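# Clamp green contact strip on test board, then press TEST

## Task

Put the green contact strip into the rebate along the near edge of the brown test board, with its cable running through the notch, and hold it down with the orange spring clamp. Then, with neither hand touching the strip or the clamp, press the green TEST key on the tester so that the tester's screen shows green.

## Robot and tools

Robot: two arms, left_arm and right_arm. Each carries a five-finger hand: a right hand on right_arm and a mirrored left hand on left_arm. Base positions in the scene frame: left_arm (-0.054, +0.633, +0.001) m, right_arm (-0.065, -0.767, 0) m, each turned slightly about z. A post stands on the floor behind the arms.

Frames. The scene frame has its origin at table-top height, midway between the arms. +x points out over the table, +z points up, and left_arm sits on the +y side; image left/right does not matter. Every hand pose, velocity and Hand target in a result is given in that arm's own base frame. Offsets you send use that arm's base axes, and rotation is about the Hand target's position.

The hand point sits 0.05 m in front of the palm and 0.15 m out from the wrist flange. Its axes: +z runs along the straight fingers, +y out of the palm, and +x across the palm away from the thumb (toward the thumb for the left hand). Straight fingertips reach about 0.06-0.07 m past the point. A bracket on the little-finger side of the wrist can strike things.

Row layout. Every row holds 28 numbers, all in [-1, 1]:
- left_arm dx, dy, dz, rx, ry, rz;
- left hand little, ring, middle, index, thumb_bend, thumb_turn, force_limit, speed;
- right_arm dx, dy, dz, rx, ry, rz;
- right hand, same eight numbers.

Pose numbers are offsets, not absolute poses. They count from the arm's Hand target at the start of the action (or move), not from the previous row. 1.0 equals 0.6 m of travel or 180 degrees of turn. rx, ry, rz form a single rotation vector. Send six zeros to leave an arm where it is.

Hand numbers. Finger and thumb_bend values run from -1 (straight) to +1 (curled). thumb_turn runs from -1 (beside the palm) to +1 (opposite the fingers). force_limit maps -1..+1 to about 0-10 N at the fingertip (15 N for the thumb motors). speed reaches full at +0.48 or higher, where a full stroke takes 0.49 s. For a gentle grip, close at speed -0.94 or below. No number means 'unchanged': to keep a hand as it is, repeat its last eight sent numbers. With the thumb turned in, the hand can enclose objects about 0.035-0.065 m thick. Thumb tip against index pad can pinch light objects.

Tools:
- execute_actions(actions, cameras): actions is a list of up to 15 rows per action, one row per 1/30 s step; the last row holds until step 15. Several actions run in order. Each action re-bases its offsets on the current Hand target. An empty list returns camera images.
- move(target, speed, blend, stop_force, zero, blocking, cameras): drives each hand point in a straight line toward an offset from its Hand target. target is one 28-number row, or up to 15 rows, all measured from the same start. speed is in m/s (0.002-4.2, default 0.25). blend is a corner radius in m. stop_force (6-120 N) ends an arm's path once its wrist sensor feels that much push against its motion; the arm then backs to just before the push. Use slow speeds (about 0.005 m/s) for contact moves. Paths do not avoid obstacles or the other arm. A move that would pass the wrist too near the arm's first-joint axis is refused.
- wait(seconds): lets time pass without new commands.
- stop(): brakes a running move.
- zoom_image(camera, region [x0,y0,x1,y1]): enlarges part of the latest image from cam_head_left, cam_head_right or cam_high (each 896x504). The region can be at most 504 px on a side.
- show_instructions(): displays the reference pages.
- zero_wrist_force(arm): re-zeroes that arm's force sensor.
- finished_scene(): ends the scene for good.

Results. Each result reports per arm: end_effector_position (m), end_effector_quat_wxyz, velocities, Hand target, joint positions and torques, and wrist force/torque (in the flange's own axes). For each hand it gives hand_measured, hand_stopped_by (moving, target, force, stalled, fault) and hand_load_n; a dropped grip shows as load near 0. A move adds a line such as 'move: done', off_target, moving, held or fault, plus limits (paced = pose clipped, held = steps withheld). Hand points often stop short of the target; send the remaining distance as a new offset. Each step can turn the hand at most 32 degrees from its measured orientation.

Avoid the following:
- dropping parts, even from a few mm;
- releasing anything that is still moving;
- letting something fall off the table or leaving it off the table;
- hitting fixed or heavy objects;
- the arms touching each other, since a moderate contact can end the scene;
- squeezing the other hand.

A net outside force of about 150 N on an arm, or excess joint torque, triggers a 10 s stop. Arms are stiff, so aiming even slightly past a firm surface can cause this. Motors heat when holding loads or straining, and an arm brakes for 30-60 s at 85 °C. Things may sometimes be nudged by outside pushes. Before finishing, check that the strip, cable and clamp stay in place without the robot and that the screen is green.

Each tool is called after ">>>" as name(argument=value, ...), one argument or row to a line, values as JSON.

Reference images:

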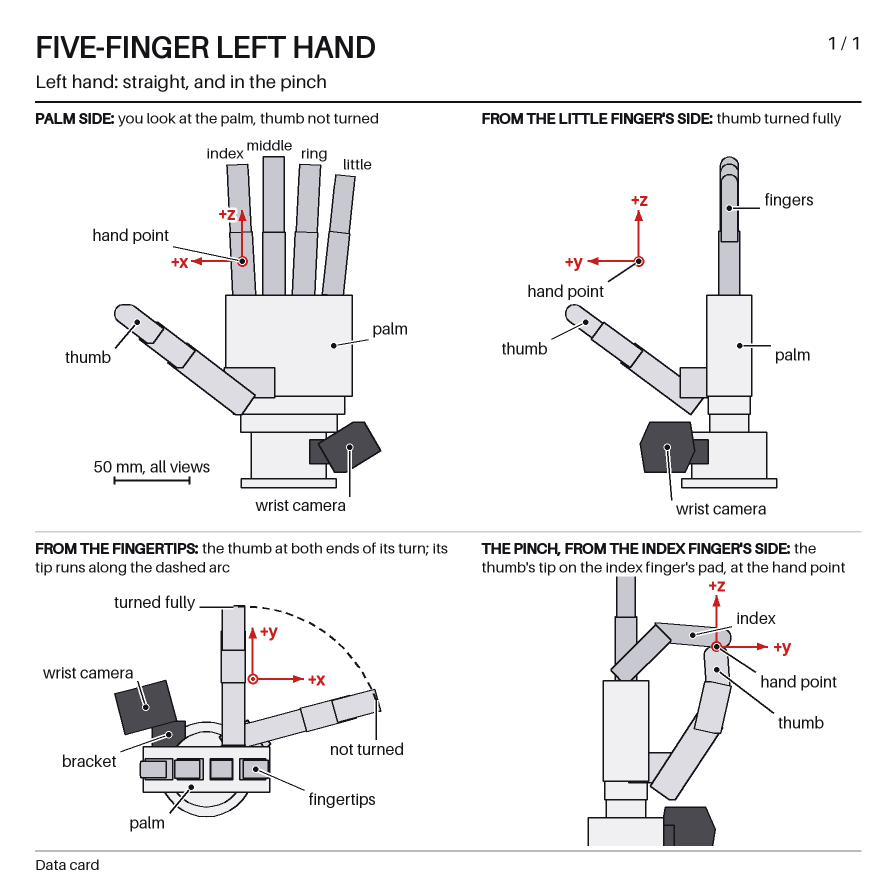

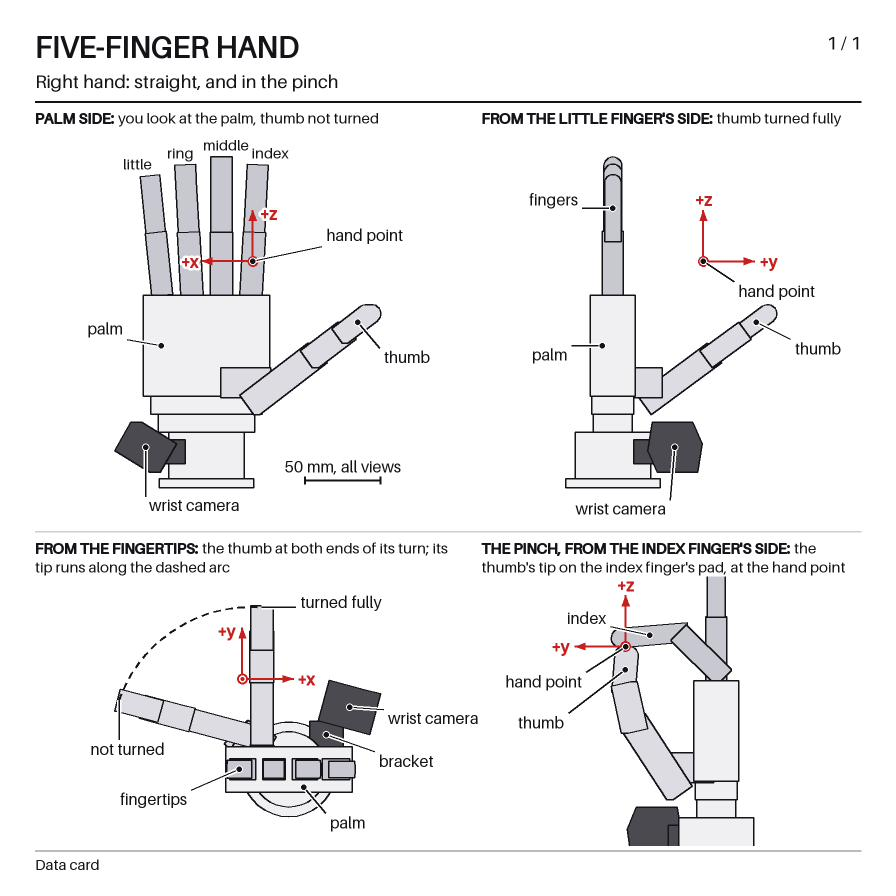

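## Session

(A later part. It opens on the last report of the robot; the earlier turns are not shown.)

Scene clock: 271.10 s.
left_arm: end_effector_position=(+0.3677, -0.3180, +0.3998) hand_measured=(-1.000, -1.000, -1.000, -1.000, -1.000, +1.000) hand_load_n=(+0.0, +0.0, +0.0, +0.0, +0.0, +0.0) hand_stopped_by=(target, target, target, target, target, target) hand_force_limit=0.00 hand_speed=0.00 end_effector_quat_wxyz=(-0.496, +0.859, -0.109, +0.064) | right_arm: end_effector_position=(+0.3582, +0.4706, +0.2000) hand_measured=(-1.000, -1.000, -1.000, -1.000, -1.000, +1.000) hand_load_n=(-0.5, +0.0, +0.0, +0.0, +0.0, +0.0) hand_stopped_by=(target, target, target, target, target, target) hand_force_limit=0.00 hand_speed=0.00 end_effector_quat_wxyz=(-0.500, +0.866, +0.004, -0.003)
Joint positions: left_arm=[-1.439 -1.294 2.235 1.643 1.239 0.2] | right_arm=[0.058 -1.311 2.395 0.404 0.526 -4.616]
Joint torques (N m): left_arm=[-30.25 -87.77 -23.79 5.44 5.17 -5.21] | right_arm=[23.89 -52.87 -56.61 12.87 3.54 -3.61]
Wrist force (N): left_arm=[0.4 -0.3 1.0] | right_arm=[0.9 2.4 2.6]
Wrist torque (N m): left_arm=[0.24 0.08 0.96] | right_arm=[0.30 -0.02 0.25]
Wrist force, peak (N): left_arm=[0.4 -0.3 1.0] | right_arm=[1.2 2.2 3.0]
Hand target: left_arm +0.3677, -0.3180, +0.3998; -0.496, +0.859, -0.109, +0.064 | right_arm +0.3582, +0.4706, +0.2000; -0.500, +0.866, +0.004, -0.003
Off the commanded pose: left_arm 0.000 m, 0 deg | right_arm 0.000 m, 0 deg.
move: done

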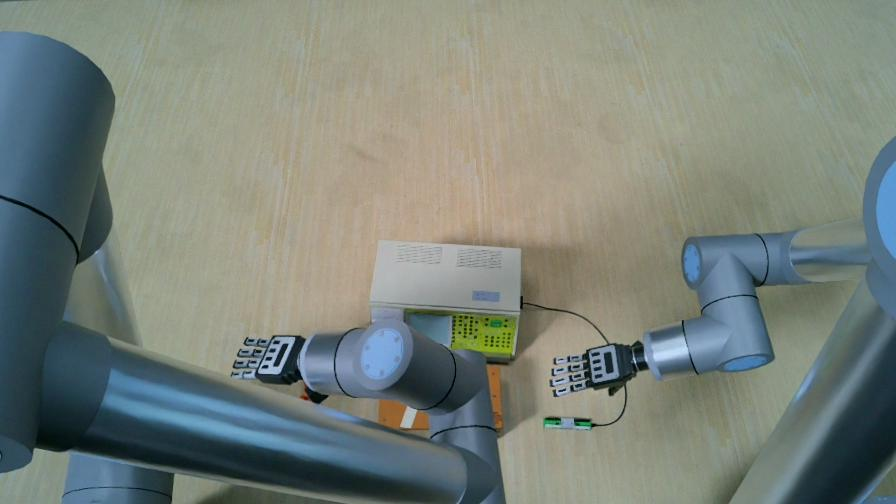

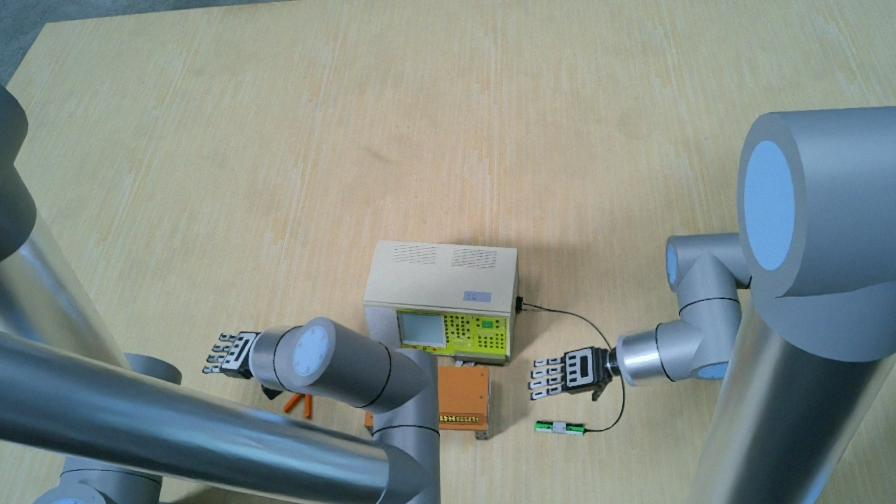

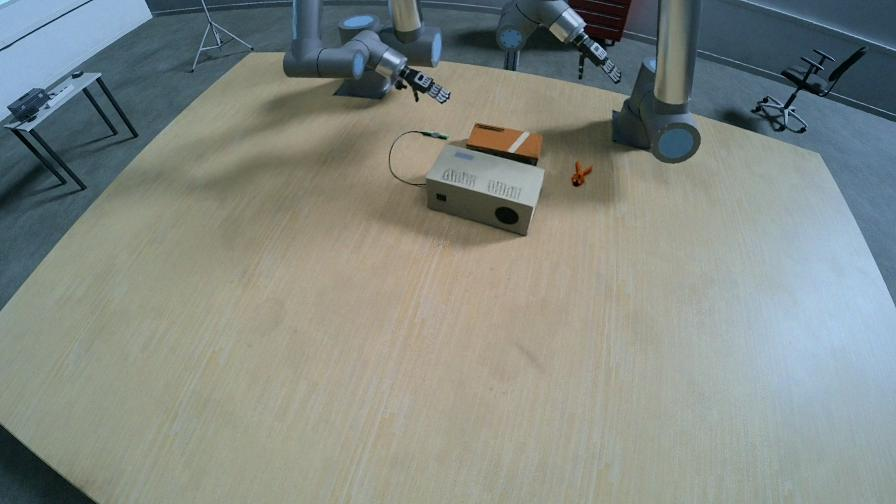

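>>> move(
  target=[0,0,0,0,0,0,-1,-1,-1,-1,-1,1,0,0,-0.0142,-0.0038,-0.2333,0,0,-0.0833,-1,-1,-1,-0.1,0,1,0,0],
  speed=0.25,
  cameras=["all"],
)

Scene clock: 430.13 s.
left_arm: end_effector_position=(+0.3677, -0.3180, +0.3998) hand_measured=(-1.000, -1.000, -1.000, -1.000, -1.000, +1.000) hand_load_n=(+0.0, +0.0, +0.0, +0.0, +0.0, +0.0) hand_stopped_by=(target, target, target, target, target, target) hand_force_limit=0.00 hand_speed=0.00 end_effector_quat_wxyz=(-0.496, +0.859, -0.109, +0.064) | right_arm: end_effector_position=(+0.3497, +0.4683, +0.0600) hand_measured=(-1.000, -1.000, -1.000, -0.100, +0.000, +1.000) hand_load_n=(+0.0, +0.0, +0.0, +0.0, +0.5, +0.5) hand_stopped_by=(target, target, target, target, target, target) hand_force_limit=0.00 hand_speed=0.00 end_effector_quat_wxyz=(-0.496, +0.859, -0.109, +0.063)
Joint positions: left_arm=[-1.439 -1.294 2.235 1.643 1.239 0.2] | right_arm=[0.063 -1.238 2.545 -0.229 0.603 -4.135]
Joint torques (N m): left_arm=[-28.26 -88.92 -24.16 5.72 6.03 -5.3] | right_arm=[28.82 -106.45 3.43 0.57 4.5 4.18]
Wrist force (N): left_arm=[0.6 -0.2 0.1] | right_arm=[1.1 3.4 1.8]
Wrist torque (N m): left_arm=[0.33 0.02 0.99] | right_arm=[0.57 0.02 -0.42]
Wrist force, peak (N): left_arm=[0.8 -0.5 0.7] | right_arm=[0.7 5.2 2.8]
Hand target: left_arm +0.3677, -0.3180, +0.3998; -0.496, +0.859, -0.109, +0.064 | right_arm +0.3497, +0.4683, +0.0600; -0.496, +0.859, -0.109, +0.063
Off the commanded pose: left_arm 0.000 m, 0 deg | right_arm 0.000 m, 0 deg.
move: done

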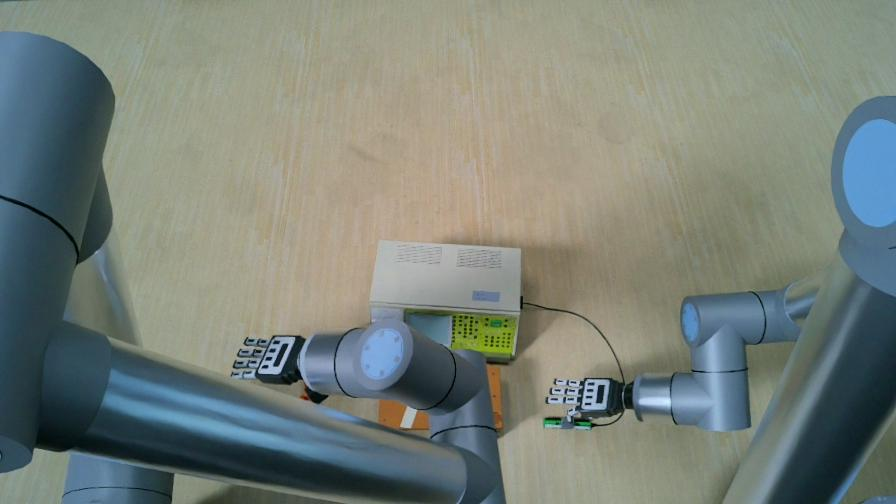

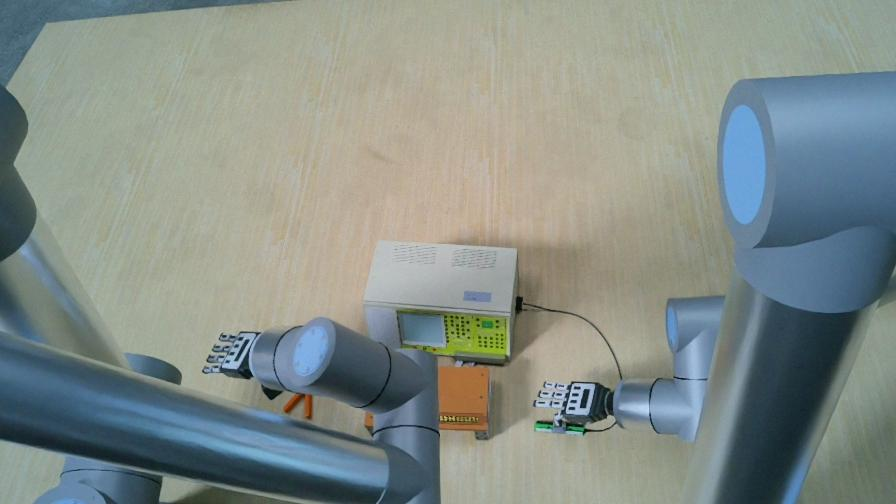

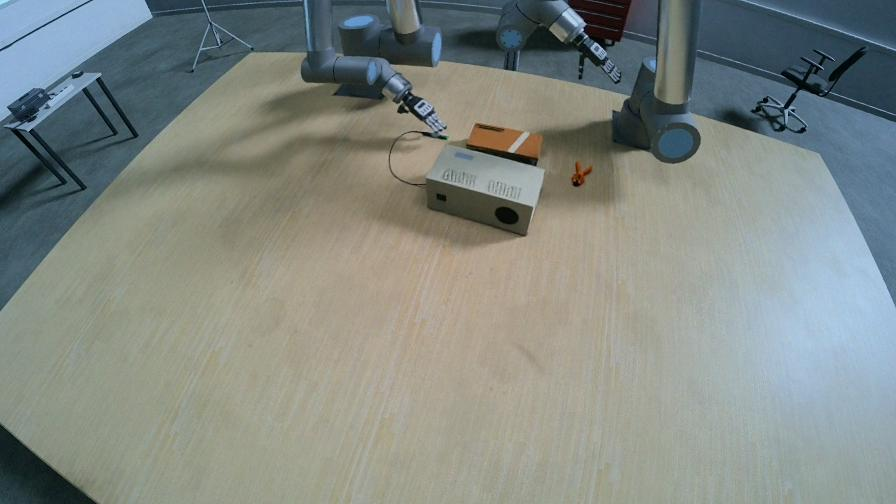

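>>> zoom_image(
  camera="cam_head_left",
  region=[535, 365, 635, 435],
)

>>> zoom_image(
  camera="cam_head_right",
  region=[525, 370, 625, 440],
)

>>> zoom_image(
  camera="cam_high",
  region=[395, 90, 465, 150],
)

Scaled by 5.040 from the camera's image (finer frame: 1280x720).

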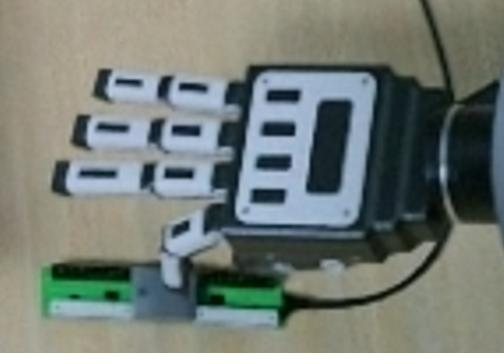

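Scaled by 5.040 from the camera's image (finer frame: 1280x720).

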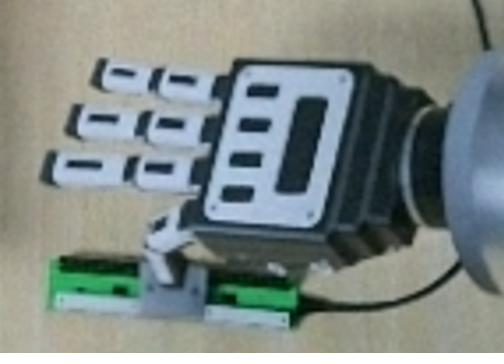

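Scaled by 7.200 from the camera's image (finer frame: 1280x720).

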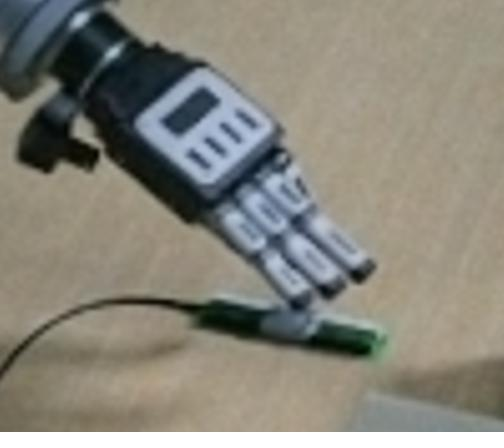

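>>> move(
  target=[0,0,0,0,0,0,-1,-1,-1,-1,-1,1,0,0,0.01,-0.0042,-0.045,0,0,0,-1,-1,-1,-0.1,0,1,0,0],
  speed=0.1,
  cameras=[],
)

>>> move(
  target=[0,0,0,0,0,0,-1,-1,-1,-1,-1,1,0,0,0,0,-0.03,0,0,0,-1,-1,-1,-0.1,0,1,0,0],
  speed=0.003,
  stop_force=6,
  cameras=["all"],
)

Scene clock: 443.20 s.
left_arm: end_effector_position=(+0.3677, -0.3180, +0.3998) hand_measured=(-1.000, -1.000, -1.000, -1.000, -1.000, +1.000) hand_load_n=(+0.0, +0.0, +0.0, +0.0, +0.0, +0.0) hand_stopped_by=(target, target, target, target, target, target) hand_force_limit=0.00 hand_speed=0.00 end_effector_quat_wxyz=(-0.496, +0.859, -0.109, +0.064) | right_arm: end_effector_position=(+0.3556, +0.4658, +0.0331) hand_measured=(-1.000, -1.000, -1.000, -0.100, +0.000, +1.000) hand_load_n=(+0.0, +0.0, +0.0, -0.5, +0.0, +0.0) hand_stopped_by=(target, target, target, target, target, target) hand_force_limit=0.00 hand_speed=0.00 end_effector_quat_wxyz=(-0.496, +0.859, -0.109, +0.063)
Joint positions: left_arm=[-1.439 -1.294 2.235 1.643 1.239 0.2] | right_arm=[0.055 -1.178 2.546 -0.279 0.599 -4.148]
Joint torques (N m): left_arm=[-35.83 -90.92 -25.1 5.56 5.64 -4.43] | right_arm=[-18.36 -62.85 -1.74 0.6 -6.28 -3.49]
Wrist force (N): left_arm=[0.3 -0.4 0.5] | right_arm=[0.8 2.9 1.5]
Wrist torque (N m): left_arm=[0.26 0.10 0.97] | right_arm=[0.44 -0.02 0.24]
Wrist force, peak (N): left_arm=[0.3 -0.7 1.0] | right_arm=[1.3 3.7 2.3]
Hand target: left_arm +0.3677, -0.3180, +0.3998; -0.496, +0.859, -0.109, +0.064 | right_arm +0.3557, +0.4658, +0.0330; -0.496, +0.859, -0.109, +0.063
Off the commanded pose: left_arm 0.000 m, 0 deg | right_arm 0.000 m, 0 deg.
move: done

Scene clock: 447.13 s.
left_arm: end_effector_position=(+0.3677, -0.3180, +0.3998) hand_measured=(-1.000, -1.000, -1.000, -1.000, -1.000, +1.000) hand_load_n=(+0.0, -0.5, +0.0, +0.0, +0.0, +0.0) hand_stopped_by=(target, target, target, target, target, target) hand_force_limit=0.00 hand_speed=0.00 end_effector_quat_wxyz=(-0.496, +0.859, -0.109, +0.064) | right_arm: end_effector_position=(+0.3556, +0.4658, +0.0247) hand_measured=(-1.000, -1.000, -1.000, -0.100, +0.000, +1.000) hand_load_n=(+0.0, +0.0, +0.0, -0.5, +0.0, +0.0) hand_stopped_by=(target, target, target, target, target, target) hand_force_limit=0.00 hand_speed=0.00 end_effector_quat_wxyz=(-0.496, +0.859, -0.109, +0.063)
Joint positions: left_arm=[-1.439 -1.294 2.235 1.643 1.239 0.2] | right_arm=[0.054 -1.161 2.548 -0.298 0.599 -4.148]
Joint torques (N m): left_arm=[-23.1 -87.49 -22.06 5.57 5.8 -4.35] | right_arm=[-17.03 -114.91 3.25 11.53 -0.67 -2.94]
Wrist force (N): left_arm=[0.5 -0.1 0.4] | right_arm=[1.4 -3.6 -1.8]
Wrist torque (N m): left_arm=[0.31 0.06 0.98] | right_arm=[0.66 -0.06 0.22]
Wrist force, peak (N): left_arm=[0.5 -0.3 1.2] | right_arm=[1.2 -6.0 -3.9]
Hand target: left_arm +0.3677, -0.3180, +0.3998; -0.496, +0.859, -0.109, +0.064 | right_arm +0.3556, +0.4658, +0.0247; -0.496, +0.859, -0.109, +0.063 (not the last commanded pose)
Off the commanded pose: left_arm 0.000 m, 0 deg | right_arm 0.010 m, 0 deg.
move: contact (right_arm)

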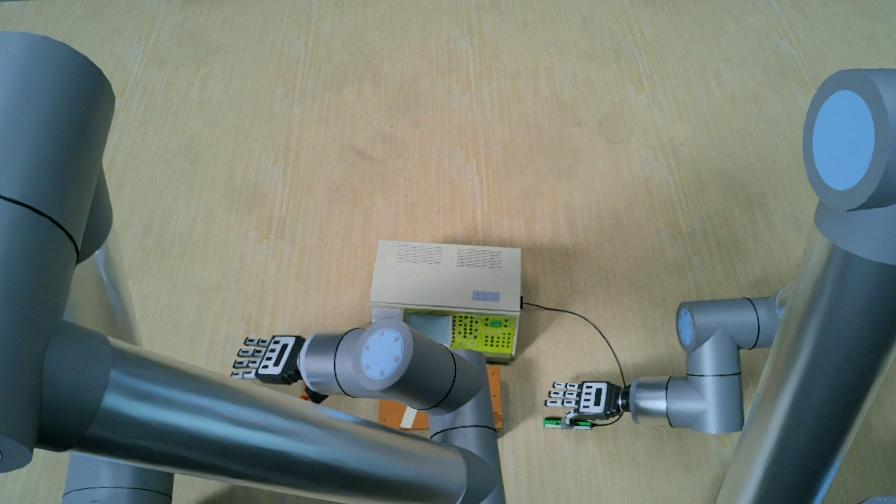

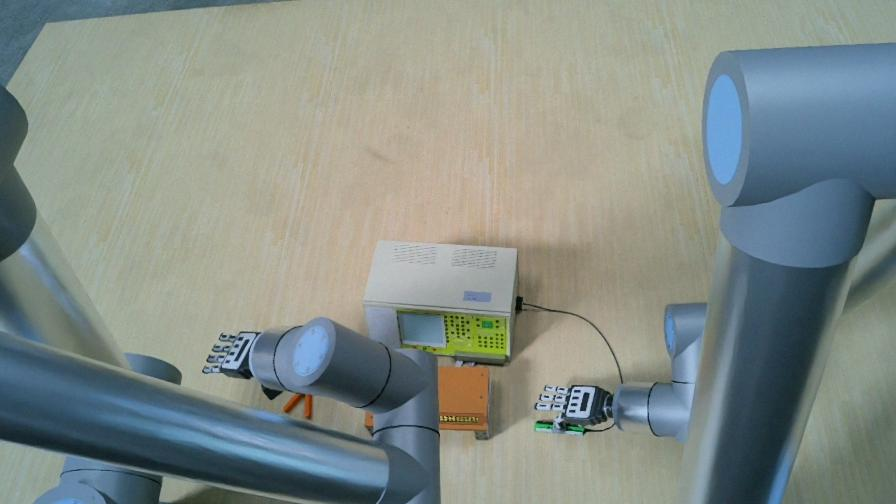

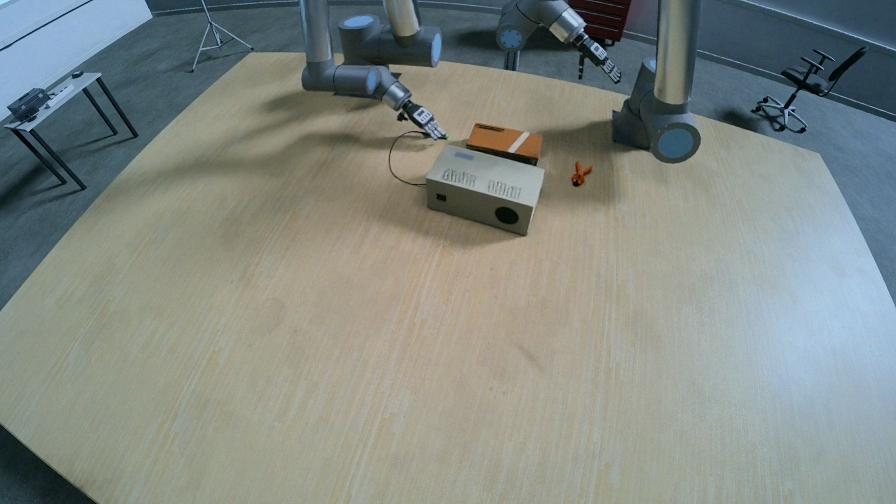

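>>> zoom_image(
  camera="cam_head_left",
  region=[535, 375, 615, 435],
)

>>> zoom_image(
  camera="cam_head_right",
  region=[525, 375, 605, 435],
)

>>> zoom_image(
  camera="cam_high",
  region=[410, 100, 460, 145],
)

Scaled by 6.300 from the camera's image (finer frame: 1280x720).

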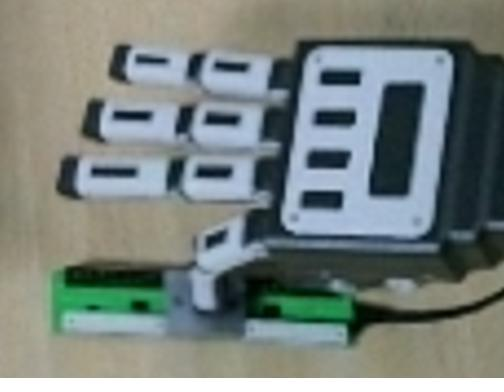

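Scaled by 6.300 from the camera's image (finer frame: 1280x720).

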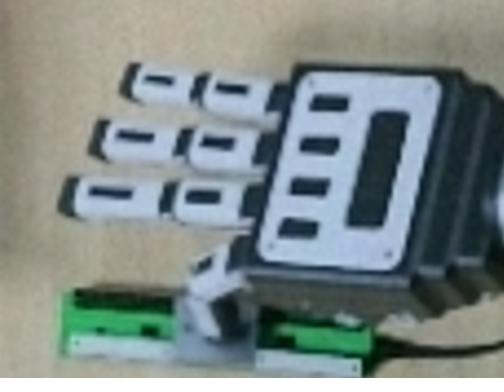

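Scaled by 10.080 from the camera's image (finer frame: 1280x720).

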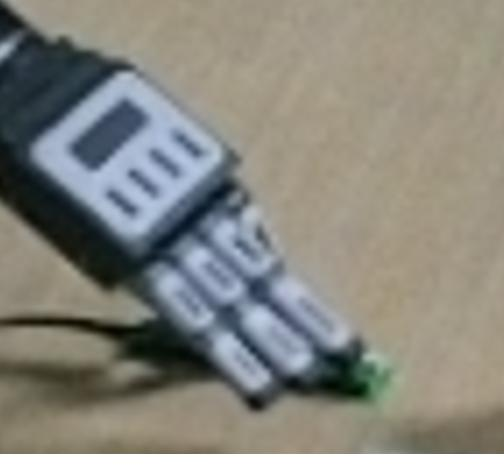

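>>> move(
  target=[
    [0,0,0,0,0,0,-1,-1,-1,-1,-1,1,0,0,0,0,0.03,0,0,0,-1,-1,-1,-0.1,0,1,0,0],
    [0,0,0,0,0,0,-1,-1,-1,-1,-1,1,0,0,-0.0667,0,0.03,0,0,0,-1,-1,-1,-0.1,0,1,0,0],
    [0,0,0,0,0,0,-1,-1,-1,-1,-1,1,0,0,-0.0667,0,0.0,0,0,0,-1,-1,-1,-0.1,0,1,0,0],
  ],
  speed=0.1,
  blend=[0.005,0.005,0],
  cameras=[],
)

>>> move(
  target=[0,0,0,0,0,0,-1,-1,-1,-1,-1,1,0,0,0,0,-0.03,0,0,0,-1,-1,-1,-0.1,0,1,0,0],
  speed=0.004,
  stop_force=6,
  cameras=[],
)

Scene clock: 458.10 s.
left_arm: end_effector_position=(+0.3677, -0.3180, +0.3998) hand_measured=(-1.000, -1.000, -1.000, -1.000, -1.000, +1.000) hand_load_n=(+0.0, +0.5, +0.0, +0.0, +0.0, +0.0) hand_stopped_by=(target, target, target, target, target, target) hand_force_limit=0.00 hand_speed=0.00 end_effector_quat_wxyz=(-0.496, +0.859, -0.109, +0.064) | right_arm: end_effector_position=(+0.3156, +0.4658, +0.0247) hand_measured=(-1.000, -1.000, -1.000, -0.100, +0.000, +1.000) hand_load_n=(+0.0, +0.0, +0.0, +0.0, +0.0, +0.0) hand_stopped_by=(target, target, target, target, target, target) hand_force_limit=0.00 hand_speed=0.00 end_effector_quat_wxyz=(-0.496, +0.859, -0.109, +0.063)
Joint positions: left_arm=[-1.439 -1.294 2.235 1.643 1.239 0.2] | right_arm=[0.062 -1.178 2.601 -0.343 0.603 -4.136]
Joint torques (N m): left_arm=[-31.59 -93.34 -22.07 6.36 6.24 -3.8] | right_arm=[24.06 -53.5 13.89 1.08 4.66 3.85]
Wrist force (N): left_arm=[0.3 -0.1 0.6] | right_arm=[0.6 2.7 1.5]
Wrist torque (N m): left_arm=[0.31 0.11 0.96] | right_arm=[0.45 -0.06 -0.39]
Wrist force, peak (N): left_arm=[0.9 -0.1 1.0] | right_arm=[0.8 4.4 2.2]
Hand target: left_arm +0.3677, -0.3180, +0.3998; -0.496, +0.859, -0.109, +0.064 | right_arm +0.3156, +0.4658, +0.0247; -0.496, +0.859, -0.109, +0.063
Off the commanded pose: left_arm 0.000 m, 0 deg | right_arm 0.000 m, 0 deg.
move: done

Scene clock: 461.33 s.
left_arm: end_effector_position=(+0.3677, -0.3180, +0.3998) hand_measured=(-1.000, -1.000, -1.000, -1.000, -1.000, +1.000) hand_load_n=(+0.0, +0.0, +0.0, +0.0, +0.0, +0.0) hand_stopped_by=(target, target, target, target, target, target) hand_force_limit=0.00 hand_speed=0.00 end_effector_quat_wxyz=(-0.496, +0.859, -0.109, +0.064) | right_arm: end_effector_position=(+0.3156, +0.4658, +0.0161) hand_measured=(-1.000, -1.000, -1.000, -0.100, +0.000, +1.000) hand_load_n=(+0.0, +0.0, +0.0, +0.0, +0.0, +0.0) hand_stopped_by=(target, target, target, target, target, target) hand_force_limit=0.00 hand_speed=0.00 end_effector_quat_wxyz=(-0.496, +0.859, -0.109, +0.063)
Joint positions: left_arm=[-1.439 -1.294 2.235 1.643 1.239 0.2] | right_arm=[0.062 -1.159 2.603 -0.364 0.603 -4.136]
Joint torques (N m): left_arm=[-32 -90.11 -24.53 5.8 5.18 -4.67] | right_arm=[18.74 -120.55 2.13 11.27 4.66 3.32]
Wrist force (N): left_arm=[0.6 -0.4 1.1] | right_arm=[1.5 -3.0 -2.3]
Wrist torque (N m): left_arm=[0.23 0.06 1.00] | right_arm=[0.70 -0.10 -0.39]
Wrist force, peak (N): left_arm=[0.5 -0.4 1.2] | right_arm=[1.7 -7.4 -4.3]
Hand target: left_arm +0.3677, -0.3180, +0.3998; -0.496, +0.859, -0.109, +0.064 | right_arm +0.3156, +0.4658, +0.0161; -0.496, +0.859, -0.109, +0.063 (not the last commanded pose)
Off the commanded pose: left_arm 0.000 m, 0 deg | right_arm 0.009 m, 0 deg.
move: contact (right_arm)

>>> move(
  target=[
    [0,0,0,0,0,0,-1,-1,-1,-1,-1,1,0,0,0,0,0.05,0,0,0,-1,-1,-1,-0.28,-0.332,1,0,0],
    [0,0,0,0,0,0,-1,-1,-1,-1,-1,1,0,0,0.0612,0.0367,0.04,0.0133,-0.0039,-0.01,-1,-1,-1,-0.28,-0.332,1,0,0],
    [0,0,0,0,0,0,-1,-1,-1,-1,-1,1,0,0,0.0612,0.0367,0.0145,0.0133,-0.0039,-0.01,-1,-1,-1,-0.28,-0.332,1,0,0],
  ],
  speed=0.12,
  blend=[0.01,0.003,0],
  cameras=["all"],
)

>>> zoom_image(
  camera="cam_head_left",
  region=[535, 375, 615, 435],
)

>>> zoom_image(
  camera="cam_head_right",
  region=[525, 375, 605, 435],
)

>>> zoom_image(
  camera="cam_high",
  region=[410, 100, 460, 145],
)

Scene clock: 493.80 s.
left_arm: end_effector_position=(+0.3677, -0.3180, +0.3998) hand_measured=(-1.000, -1.000, -1.000, -1.000, -1.000, +1.000) hand_load_n=(+0.0, +0.0, -0.5, +0.0, +0.0, +0.0) hand_stopped_by=(target, target, target, target, target, target) hand_force_limit=0.00 hand_speed=0.00 end_effector_quat_wxyz=(-0.496, +0.859, -0.109, +0.064) | right_arm: end_effector_position=(+0.3524, +0.4878, +0.0249) hand_measured=(-1.000, -1.000, -1.000, -0.280, -0.332, +1.000) hand_load_n=(+0.0, -0.5, -0.5, +0.0, +0.0, +0.0) hand_stopped_by=(target, target, target, target, target, target) hand_force_limit=0.00 hand_speed=0.00 end_effector_quat_wxyz=(-0.513, +0.846, -0.121, +0.073)
Joint positions: left_arm=[-1.439 -1.294 2.235 1.643 1.239 0.2] | right_arm=[0.101 -1.185 2.566 -0.435 0.606 -3.993]
Joint torques (N m): left_arm=[-25.73 -89.26 -24.3 5.47 5.25 -3.9] | right_arm=[25.85 -57.6 10.61 0.14 5.29 4.34]
Wrist force (N): left_arm=[0.4 -0.3 0.6] | right_arm=[0.8 3.1 1.8]
Wrist torque (N m): left_arm=[0.28 0.08 0.98] | right_arm=[0.38 -0.02 -0.36]
Wrist force, peak (N): left_arm=[0.8 -0.4 1.0] | right_arm=[0.7 4.5 2.0]
Hand target: left_arm +0.3677, -0.3180, +0.3998; -0.496, +0.859, -0.109, +0.064 | right_arm +0.3523, +0.4878, +0.0248; -0.513, +0.846, -0.121, +0.073
Off the commanded pose: left_arm 0.000 m, 0 deg | right_arm 0.000 m, 0 deg.
move: done

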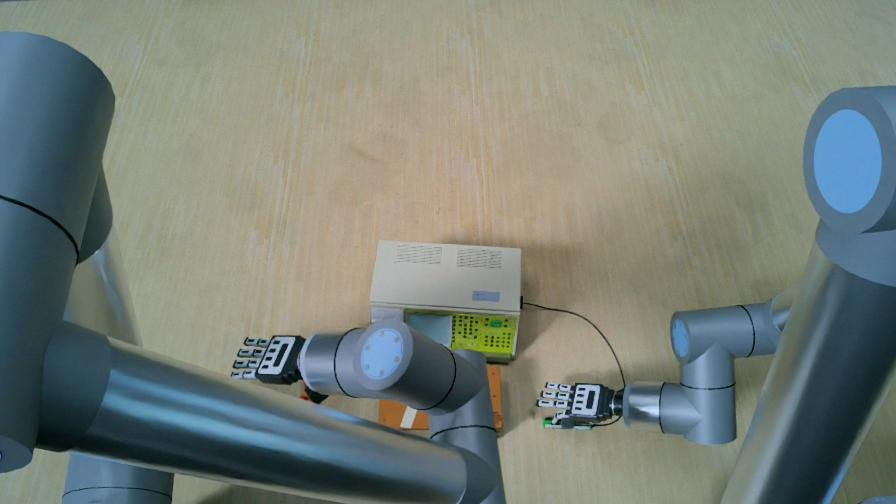

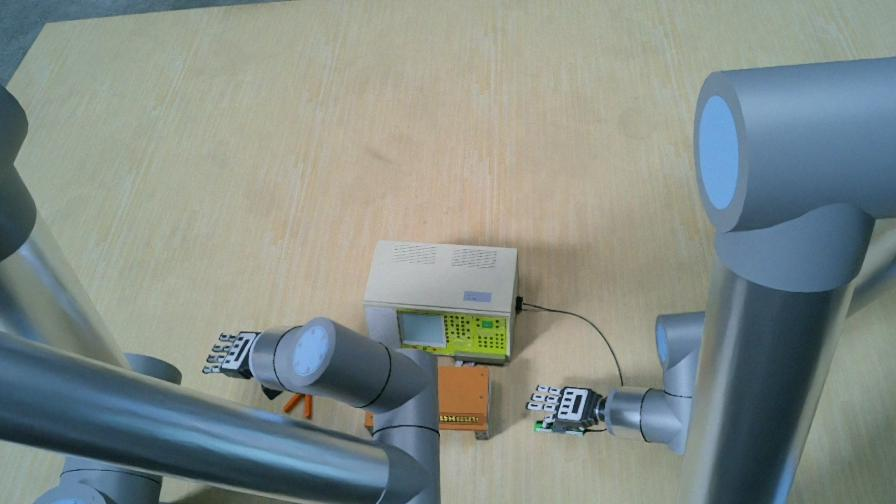

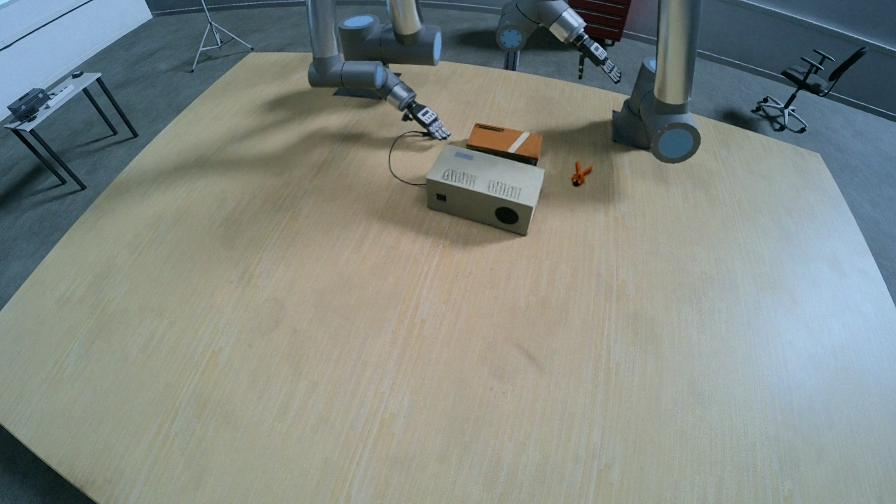

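Scaled by 6.300 from the camera's image (finer frame: 1280x720).

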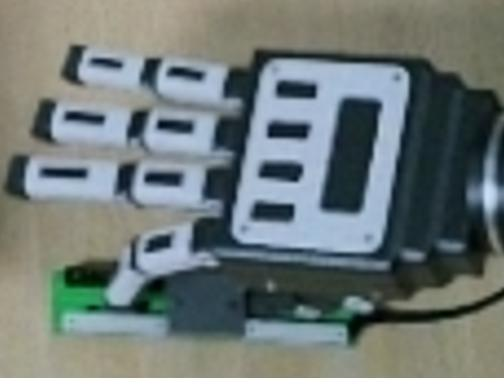

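Scaled by 6.300 from the camera's image (finer frame: 1280x720).

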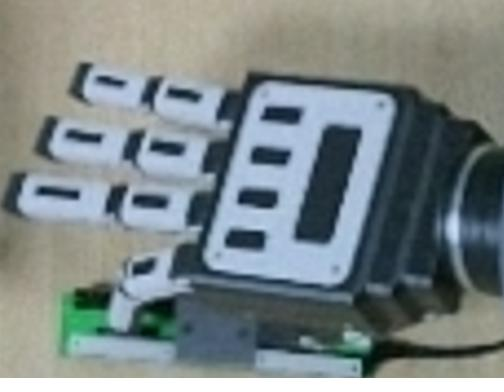

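Scaled by 10.080 from the camera's image (finer frame: 1280x720).

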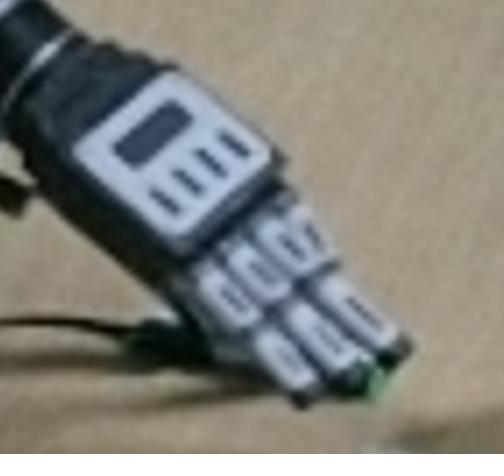

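>>> move(
  target=[0,0,0,0,0,0,-1,-1,-1,-1,-1,1,0,0,0,0,-0.0122,0,0,0,-1,-1,-1,-0.28,-0.332,1,0,0],
  speed=0.004,
  stop_force=6,
  cameras=[],
)

Scene clock: 498.57 s.
left_arm: end_effector_position=(+0.3677, -0.3180, +0.3998) hand_measured=(-1.000, -1.000, -1.000, -1.000, -1.000, +1.000) hand_load_n=(+0.0, +0.0, +0.0, +0.0, +0.0, +0.0) hand_stopped_by=(target, target, target, target, target, target) hand_force_limit=0.00 hand_speed=0.00 end_effector_quat_wxyz=(-0.496, +0.859, -0.109, +0.064) | right_arm: end_effector_position=(+0.3523, +0.4878, +0.0204) hand_measured=(-1.000, -1.000, -1.000, -0.280, -0.332, +1.000) hand_load_n=(-0.5, -0.5, +0.0, +0.0, +0.0, +0.0) hand_stopped_by=(target, target, target, target, target, target) hand_force_limit=0.00 hand_speed=0.00 end_effector_quat_wxyz=(-0.513, +0.846, -0.121, +0.073)
Joint positions: left_arm=[-1.439 -1.294 2.235 1.643 1.239 0.2] | right_arm=[0.101 -1.175 2.568 -0.446 0.606 -3.993]
Joint torques (N m): left_arm=[-32.35 -90.15 -21.09 5.62 5.34 -4.32] | right_arm=[21.74 -118.88 -11 9.98 5.18 3.28]
Wrist force (N): left_arm=[0.9 -0.4 1.0] | right_arm=[-0.9 -0.6 -1.3]
Wrist torque (N m): left_arm=[0.23 0.01 1.01] | right_arm=[0.55 -0.10 -0.35]
Wrist force, peak (N): left_arm=[0.7 -0.5 1.1] | right_arm=[1.2 3.3 2.0]
Hand target: left_arm +0.3677, -0.3180, +0.3998; -0.496, +0.859, -0.109, +0.064 | right_arm +0.3523, +0.4878, +0.0204; -0.513, +0.846, -0.121, +0.073 (not the last commanded pose)
Off the commanded pose: left_arm 0.000 m, 0 deg | right_arm 0.003 m, 0 deg.
move: contact (right_arm)

>>> move(
  target=[
    [0,0,0,0,0,0,-1,-1,-1,-1,-1,1,0,0,0,0,0.006,0,0,0,-1,-1,-1,-0.28,-0.332,1,0,0],
    [0,0,0,0,0,0,-1,-1,-1,-1,-1,1,0,0,-0.0033,-0.004,0.006,0,0,0,-1,-1,-1,-0.28,-0.332,1,0,0],
  ],
  speed=0.03,
  blend=[0.001,0],
  cameras=[],
)

>>> move(
  target=[0,0,0,0,0,0,-1,-1,-1,-1,-1,1,0,0,0,0,-0.0115,0,0,0,-1,-1,-1,-0.28,-0.332,1,0,0],
  speed=0.004,
  stop_force=6,
  cameras=[],
)

Scene clock: 506.37 s.
left_arm: end_effector_position=(+0.3677, -0.3180, +0.3998) hand_measured=(-1.000, -1.000, -1.000, -1.000, -1.000, +1.000) hand_load_n=(+0.0, +0.0, +0.0, +0.0, +0.0, +0.0) hand_stopped_by=(target, target, target, target, target, target) hand_force_limit=0.00 hand_speed=0.00 end_effector_quat_wxyz=(-0.496, +0.859, -0.109, +0.064) | right_arm: end_effector_position=(+0.3504, +0.4855, +0.0240) hand_measured=(-1.000, -1.000, -1.000, -0.280, -0.332, +1.000) hand_load_n=(+0.0, +0.0, +0.0, +0.0, +0.0, +0.0) hand_stopped_by=(target, target, target, target, target, target) hand_force_limit=0.00 hand_speed=0.00 end_effector_quat_wxyz=(-0.513, +0.846, -0.121, +0.073)
Joint positions: left_arm=[-1.439 -1.294 2.235 1.643 1.239 0.2] | right_arm=[0.095 -1.182 2.571 -0.435 0.602 -4.002]
Joint torques (N m): left_arm=[-30.25 -90.1 -23.61 5.58 5.39 -3.15] | right_arm=[-20.53 -126.46 11.82 10.95 -6.74 -3.14]
Wrist force (N): left_arm=[0.5 0.0 0.6] | right_arm=[0.8 3.0 1.7]
Wrist torque (N m): left_arm=[0.32 0.06 0.98] | right_arm=[0.36 -0.03 0.26]
Wrist force, peak (N): left_arm=[0.5 -0.5 1.0] | right_arm=[1.1 3.2 2.2]
Hand target: left_arm +0.3677, -0.3180, +0.3998; -0.496, +0.859, -0.109, +0.064 | right_arm +0.3504, +0.4854, +0.0240; -0.513, +0.846, -0.121, +0.073
Off the commanded pose: left_arm 0.000 m, 0 deg | right_arm 0.000 m, 0 deg.
move: done

Scene clock: 508.33 s.
left_arm: end_effector_position=(+0.3677, -0.3180, +0.3998) hand_measured=(-1.000, -1.000, -1.000, -1.000, -1.000, +1.000) hand_load_n=(+0.0, +0.0, +0.5, +0.0, +0.0, +0.0) hand_stopped_by=(target, target, target, target, target, target) hand_force_limit=0.00 hand_speed=0.00 end_effector_quat_wxyz=(-0.496, +0.859, -0.109, +0.064) | right_arm: end_effector_position=(+0.3503, +0.4854, +0.0206) hand_measured=(-1.000, -1.000, -1.000, -0.280, -0.332, +1.000) hand_load_n=(+0.0, +0.0, -0.5, +0.0, +0.0, +0.0) hand_stopped_by=(target, target, target, target, target, target) hand_force_limit=0.00 hand_speed=0.00 end_effector_quat_wxyz=(-0.513, +0.846, -0.121, +0.073)
Joint positions: left_arm=[-1.439 -1.294 2.235 1.643 1.239 0.2] | right_arm=[0.094 -1.175 2.572 -0.443 0.602 -4.002]
Joint torques (N m): left_arm=[-35.88 -85.25 -27.24 6.26 6.21 -3.47] | right_arm=[-10.75 -116.88 -2.49 10.45 -1.49 -2.76]
Wrist force (N): left_arm=[0.8 -0.2 0.8] | right_arm=[1.2 -2.1 -2.4]
Wrist torque (N m): left_arm=[0.29 0.02 1.00] | right_arm=[0.61 -0.01 0.27]
Wrist force, peak (N): left_arm=[0.0 -0.6 1.2] | right_arm=[1.3 -4.6 -4.4]
Hand target: left_arm +0.3677, -0.3180, +0.3998; -0.496, +0.859, -0.109, +0.064 | right_arm +0.3504, +0.4854, +0.0206; -0.513, +0.846, -0.121, +0.073 (not the last commanded pose)
Off the commanded pose: left_arm 0.000 m, 0 deg | right_arm 0.004 m, 0 deg.
move: contact (right_arm)

>>> wait(
  seconds=0,
  cameras=["all"],
)

>>> zoom_image(
  camera="cam_head_left",
  region=[535, 400, 605, 440],
)

>>> zoom_image(
  camera="cam_head_right",
  region=[525, 400, 595, 440],
)

Scene clock: 512.80 s.
left_arm: end_effector_position=(+0.3677, -0.3180, +0.3998) hand_measured=(-1.000, -1.000, -1.000, -1.000, -1.000, +1.000) hand_load_n=(+0.5, +0.0, +0.0, +0.0, +0.0, +0.0) hand_stopped_by=(target, target, target, target, target, target) hand_force_limit=0.00 hand_speed=0.00 end_effector_quat_wxyz=(-0.496, +0.859, -0.109, +0.064) | right_arm: end_effector_position=(+0.3504, +0.4854, +0.0206) hand_measured=(-1.000, -1.000, -1.000, -0.280, -0.332, +1.000) hand_load_n=(+0.0, +0.0, +0.0, +0.0, +0.0, +0.0) hand_stopped_by=(target, target, target, target, target, target) hand_force_limit=0.00 hand_speed=0.00 end_effector_quat_wxyz=(-0.513, +0.846, -0.121, +0.073)
Joint positions: left_arm=[-1.439 -1.294 2.235 1.643 1.239 0.2] | right_arm=[0.094 -1.175 2.572 -0.443 0.602 -4.002]
Joint torques (N m): left_arm=[-30.94 -87.6 -21.12 5.62 4.35 -4.05] | right_arm=[3.31 -115.94 -24.76 10.95 2.24 -3.55]
Wrist force (N): left_arm=[0.5 0.2 0.6] | right_arm=[1.2 -2.0 -2.3]
Wrist torque (N m): left_arm=[0.37 0.06 0.97] | right_arm=[0.60 -0.02 0.28]
Wrist force, peak (N): left_arm=[0.5 0.1 1.4] | right_arm=[1.7 -2.2 -2.7]
Hand target: left_arm +0.3677, -0.3180, +0.3998; -0.496, +0.859, -0.109, +0.064 | right_arm +0.3504, +0.4854, +0.0206; -0.513, +0.846, -0.121, +0.073 (not the last commanded pose)
Off the commanded pose: left_arm 0.000 m, 0 deg | right_arm 0.004 m, 0 deg.

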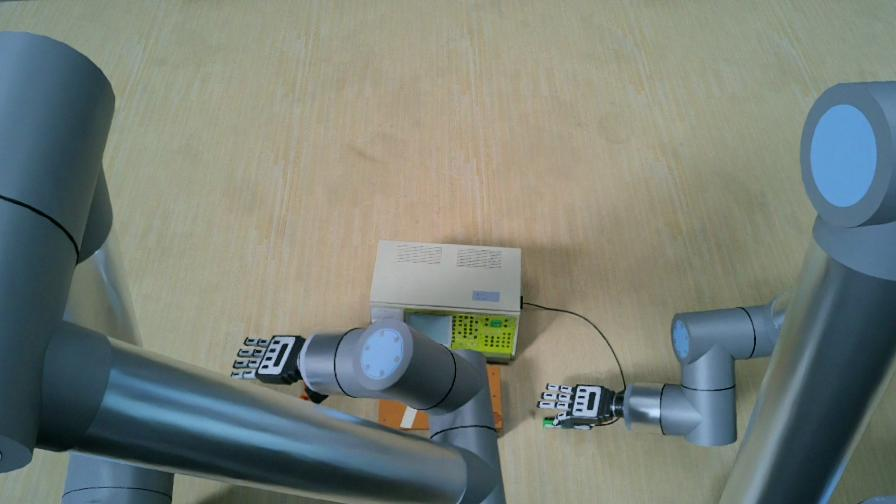

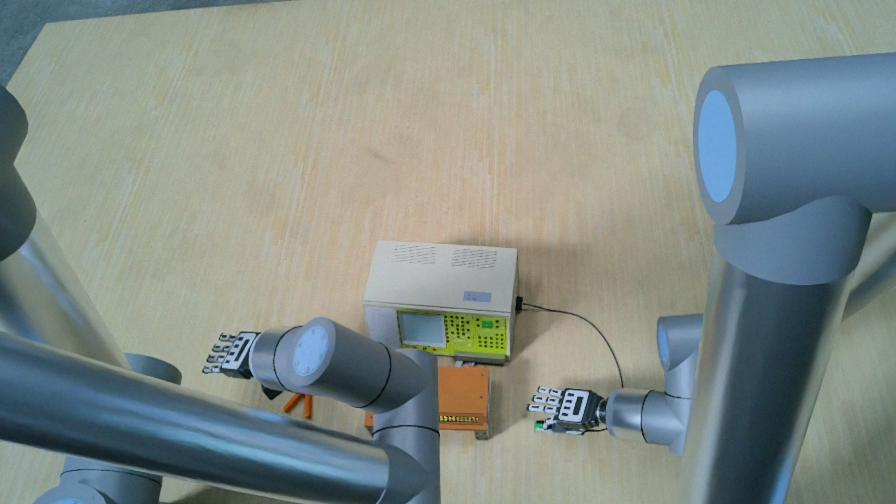

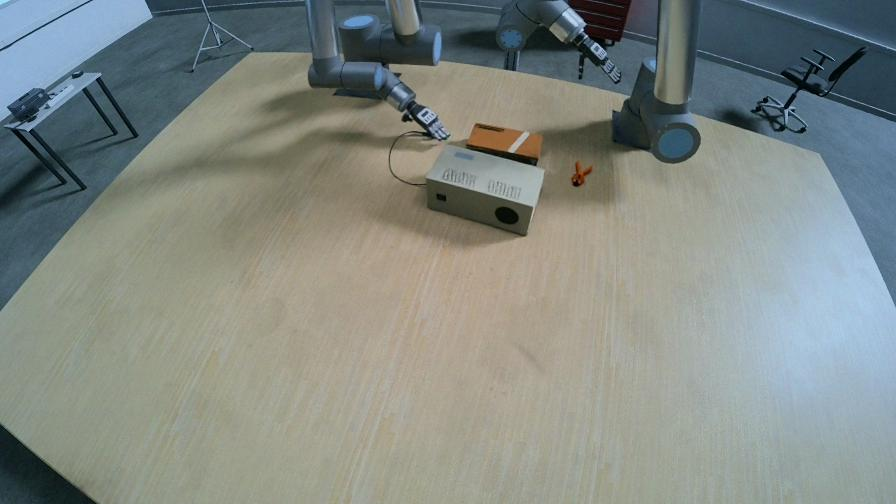

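Scaled by 7.200 from the camera's image (finer frame: 1280x720).

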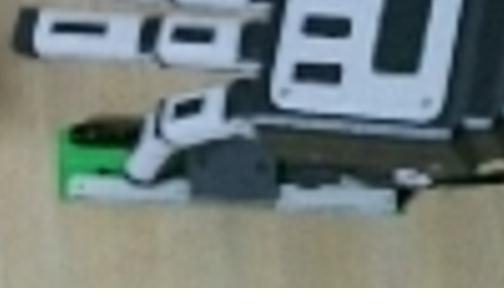

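Scaled by 7.200 from the camera's image (finer frame: 1280x720).

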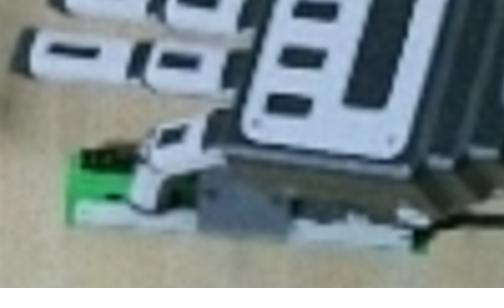

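>>> move(
  target=[
    [0,0,0,0,0,0,-1,-1,-1,-1,-1,1,0,0,0,0,0.004,0,0,0,-1,-1,-1,-0.28,-0.332,1,0,0],
    [0,0,0,0,0,0,-1,-1,-1,-1,-1,1,0,0,-0.006,0.002,0.004,0,0,0,-1,-1,-1,-0.28,-0.332,1,0,0],
  ],
  speed=0.03,
  blend=[0.001,0],
  cameras=[],
)

>>> move(
  target=[0,0,0,0,0,0,-1,-1,-1,-1,-1,1,0,0,0,0,-0.0092,0,0,0,-1,-1,-1,-0.28,-0.332,1,0,0],
  speed=0.004,
  stop_force=6,
  cameras=[],
)

Scene clock: 532.27 s.
left_arm: end_effector_position=(+0.3677, -0.3180, +0.3998) hand_measured=(-1.000, -1.000, -1.000, -1.000, -1.000, +1.000) hand_load_n=(+0.0, -0.5, +0.0, +0.0, +0.0, +0.0) hand_stopped_by=(target, target, target, target, target, target) hand_force_limit=0.00 hand_speed=0.00 end_effector_quat_wxyz=(-0.496, +0.859, -0.109, +0.064) | right_arm: end_effector_position=(+0.3469, +0.4866, +0.0230) hand_measured=(-1.000, -1.000, -1.000, -0.280, -0.332, +1.000) hand_load_n=(+0.0, +0.0, +0.0, +0.0, +0.0, +0.0) hand_stopped_by=(target, target, target, target, target, target) hand_force_limit=0.00 hand_speed=0.00 end_effector_quat_wxyz=(-0.513, +0.846, -0.121, +0.073)
Joint positions: left_arm=[-1.439 -1.294 2.235 1.643 1.239 0.2] | right_arm=[0.099 -1.182 2.575 -0.444 0.605 -3.996]
Joint torques (N m): left_arm=[-29.39 -84.87 -23.23 5.44 6.32 -3.55] | right_arm=[22.06 -123.85 10.72 0.12 5 4.61]
Wrist force (N): left_arm=[0.3 -0.2 0.7] | right_arm=[0.5 3.2 1.9]
Wrist torque (N m): left_arm=[0.28 0.11 0.97] | right_arm=[0.40 -0.01 -0.36]
Wrist force, peak (N): left_arm=[0.6 -0.2 1.2] | right_arm=[0.9 3.3 1.8]
Hand target: left_arm +0.3677, -0.3180, +0.3998; -0.496, +0.859, -0.109, +0.064 | right_arm +0.3468, +0.4866, +0.0230; -0.513, +0.846, -0.121, +0.073
Off the commanded pose: left_arm 0.000 m, 0 deg | right_arm 0.000 m, 0 deg.
move: done

Scene clock: 533.93 s.
left_arm: end_effector_position=(+0.3677, -0.3180, +0.3998) hand_measured=(-1.000, -1.000, -1.000, -1.000, -1.000, +1.000) hand_load_n=(+0.0, +0.0, +0.0, +0.0, +0.0, +0.0) hand_stopped_by=(target, target, target, target, target, target) hand_force_limit=0.00 hand_speed=0.00 end_effector_quat_wxyz=(-0.496, +0.859, -0.109, +0.064) | right_arm: end_effector_position=(+0.3467, +0.4866, +0.0207) hand_measured=(-1.000, -1.000, -1.000, -0.280, -0.332, +1.000) hand_load_n=(+0.0, +0.0, +0.0, +0.0, +0.0, +0.0) hand_stopped_by=(target, target, target, target, target, target) hand_force_limit=0.00 hand_speed=0.00 end_effector_quat_wxyz=(-0.513, +0.846, -0.121, +0.073)
Joint positions: left_arm=[-1.439 -1.294 2.235 1.643 1.239 0.2] | right_arm=[0.099 -1.178 2.575 -0.449 0.605 -3.996]
Joint torques (N m): left_arm=[-29.07 -88.99 -23.75 5.56 4.85 -4.12] | right_arm=[23.9 -111.03 -3.16 10.9 4.63 2.84]
Wrist force (N): left_arm=[0.1 -0.3 0.9] | right_arm=[1.2 -2.2 -2.6]
Wrist torque (N m): left_arm=[0.26 0.14 0.96] | right_arm=[0.59 0.00 -0.34]
Wrist force, peak (N): left_arm=[0.4 -0.7 1.0] | right_arm=[1.5 -4.8 -4.7]
Hand target: left_arm +0.3677, -0.3180, +0.3998; -0.496, +0.859, -0.109, +0.064 | right_arm +0.3468, +0.4866, +0.0208; -0.513, +0.846, -0.121, +0.073 (not the last commanded pose)
Off the commanded pose: left_arm 0.000 m, 0 deg | right_arm 0.003 m, 0 deg.
move: contact (right_arm)


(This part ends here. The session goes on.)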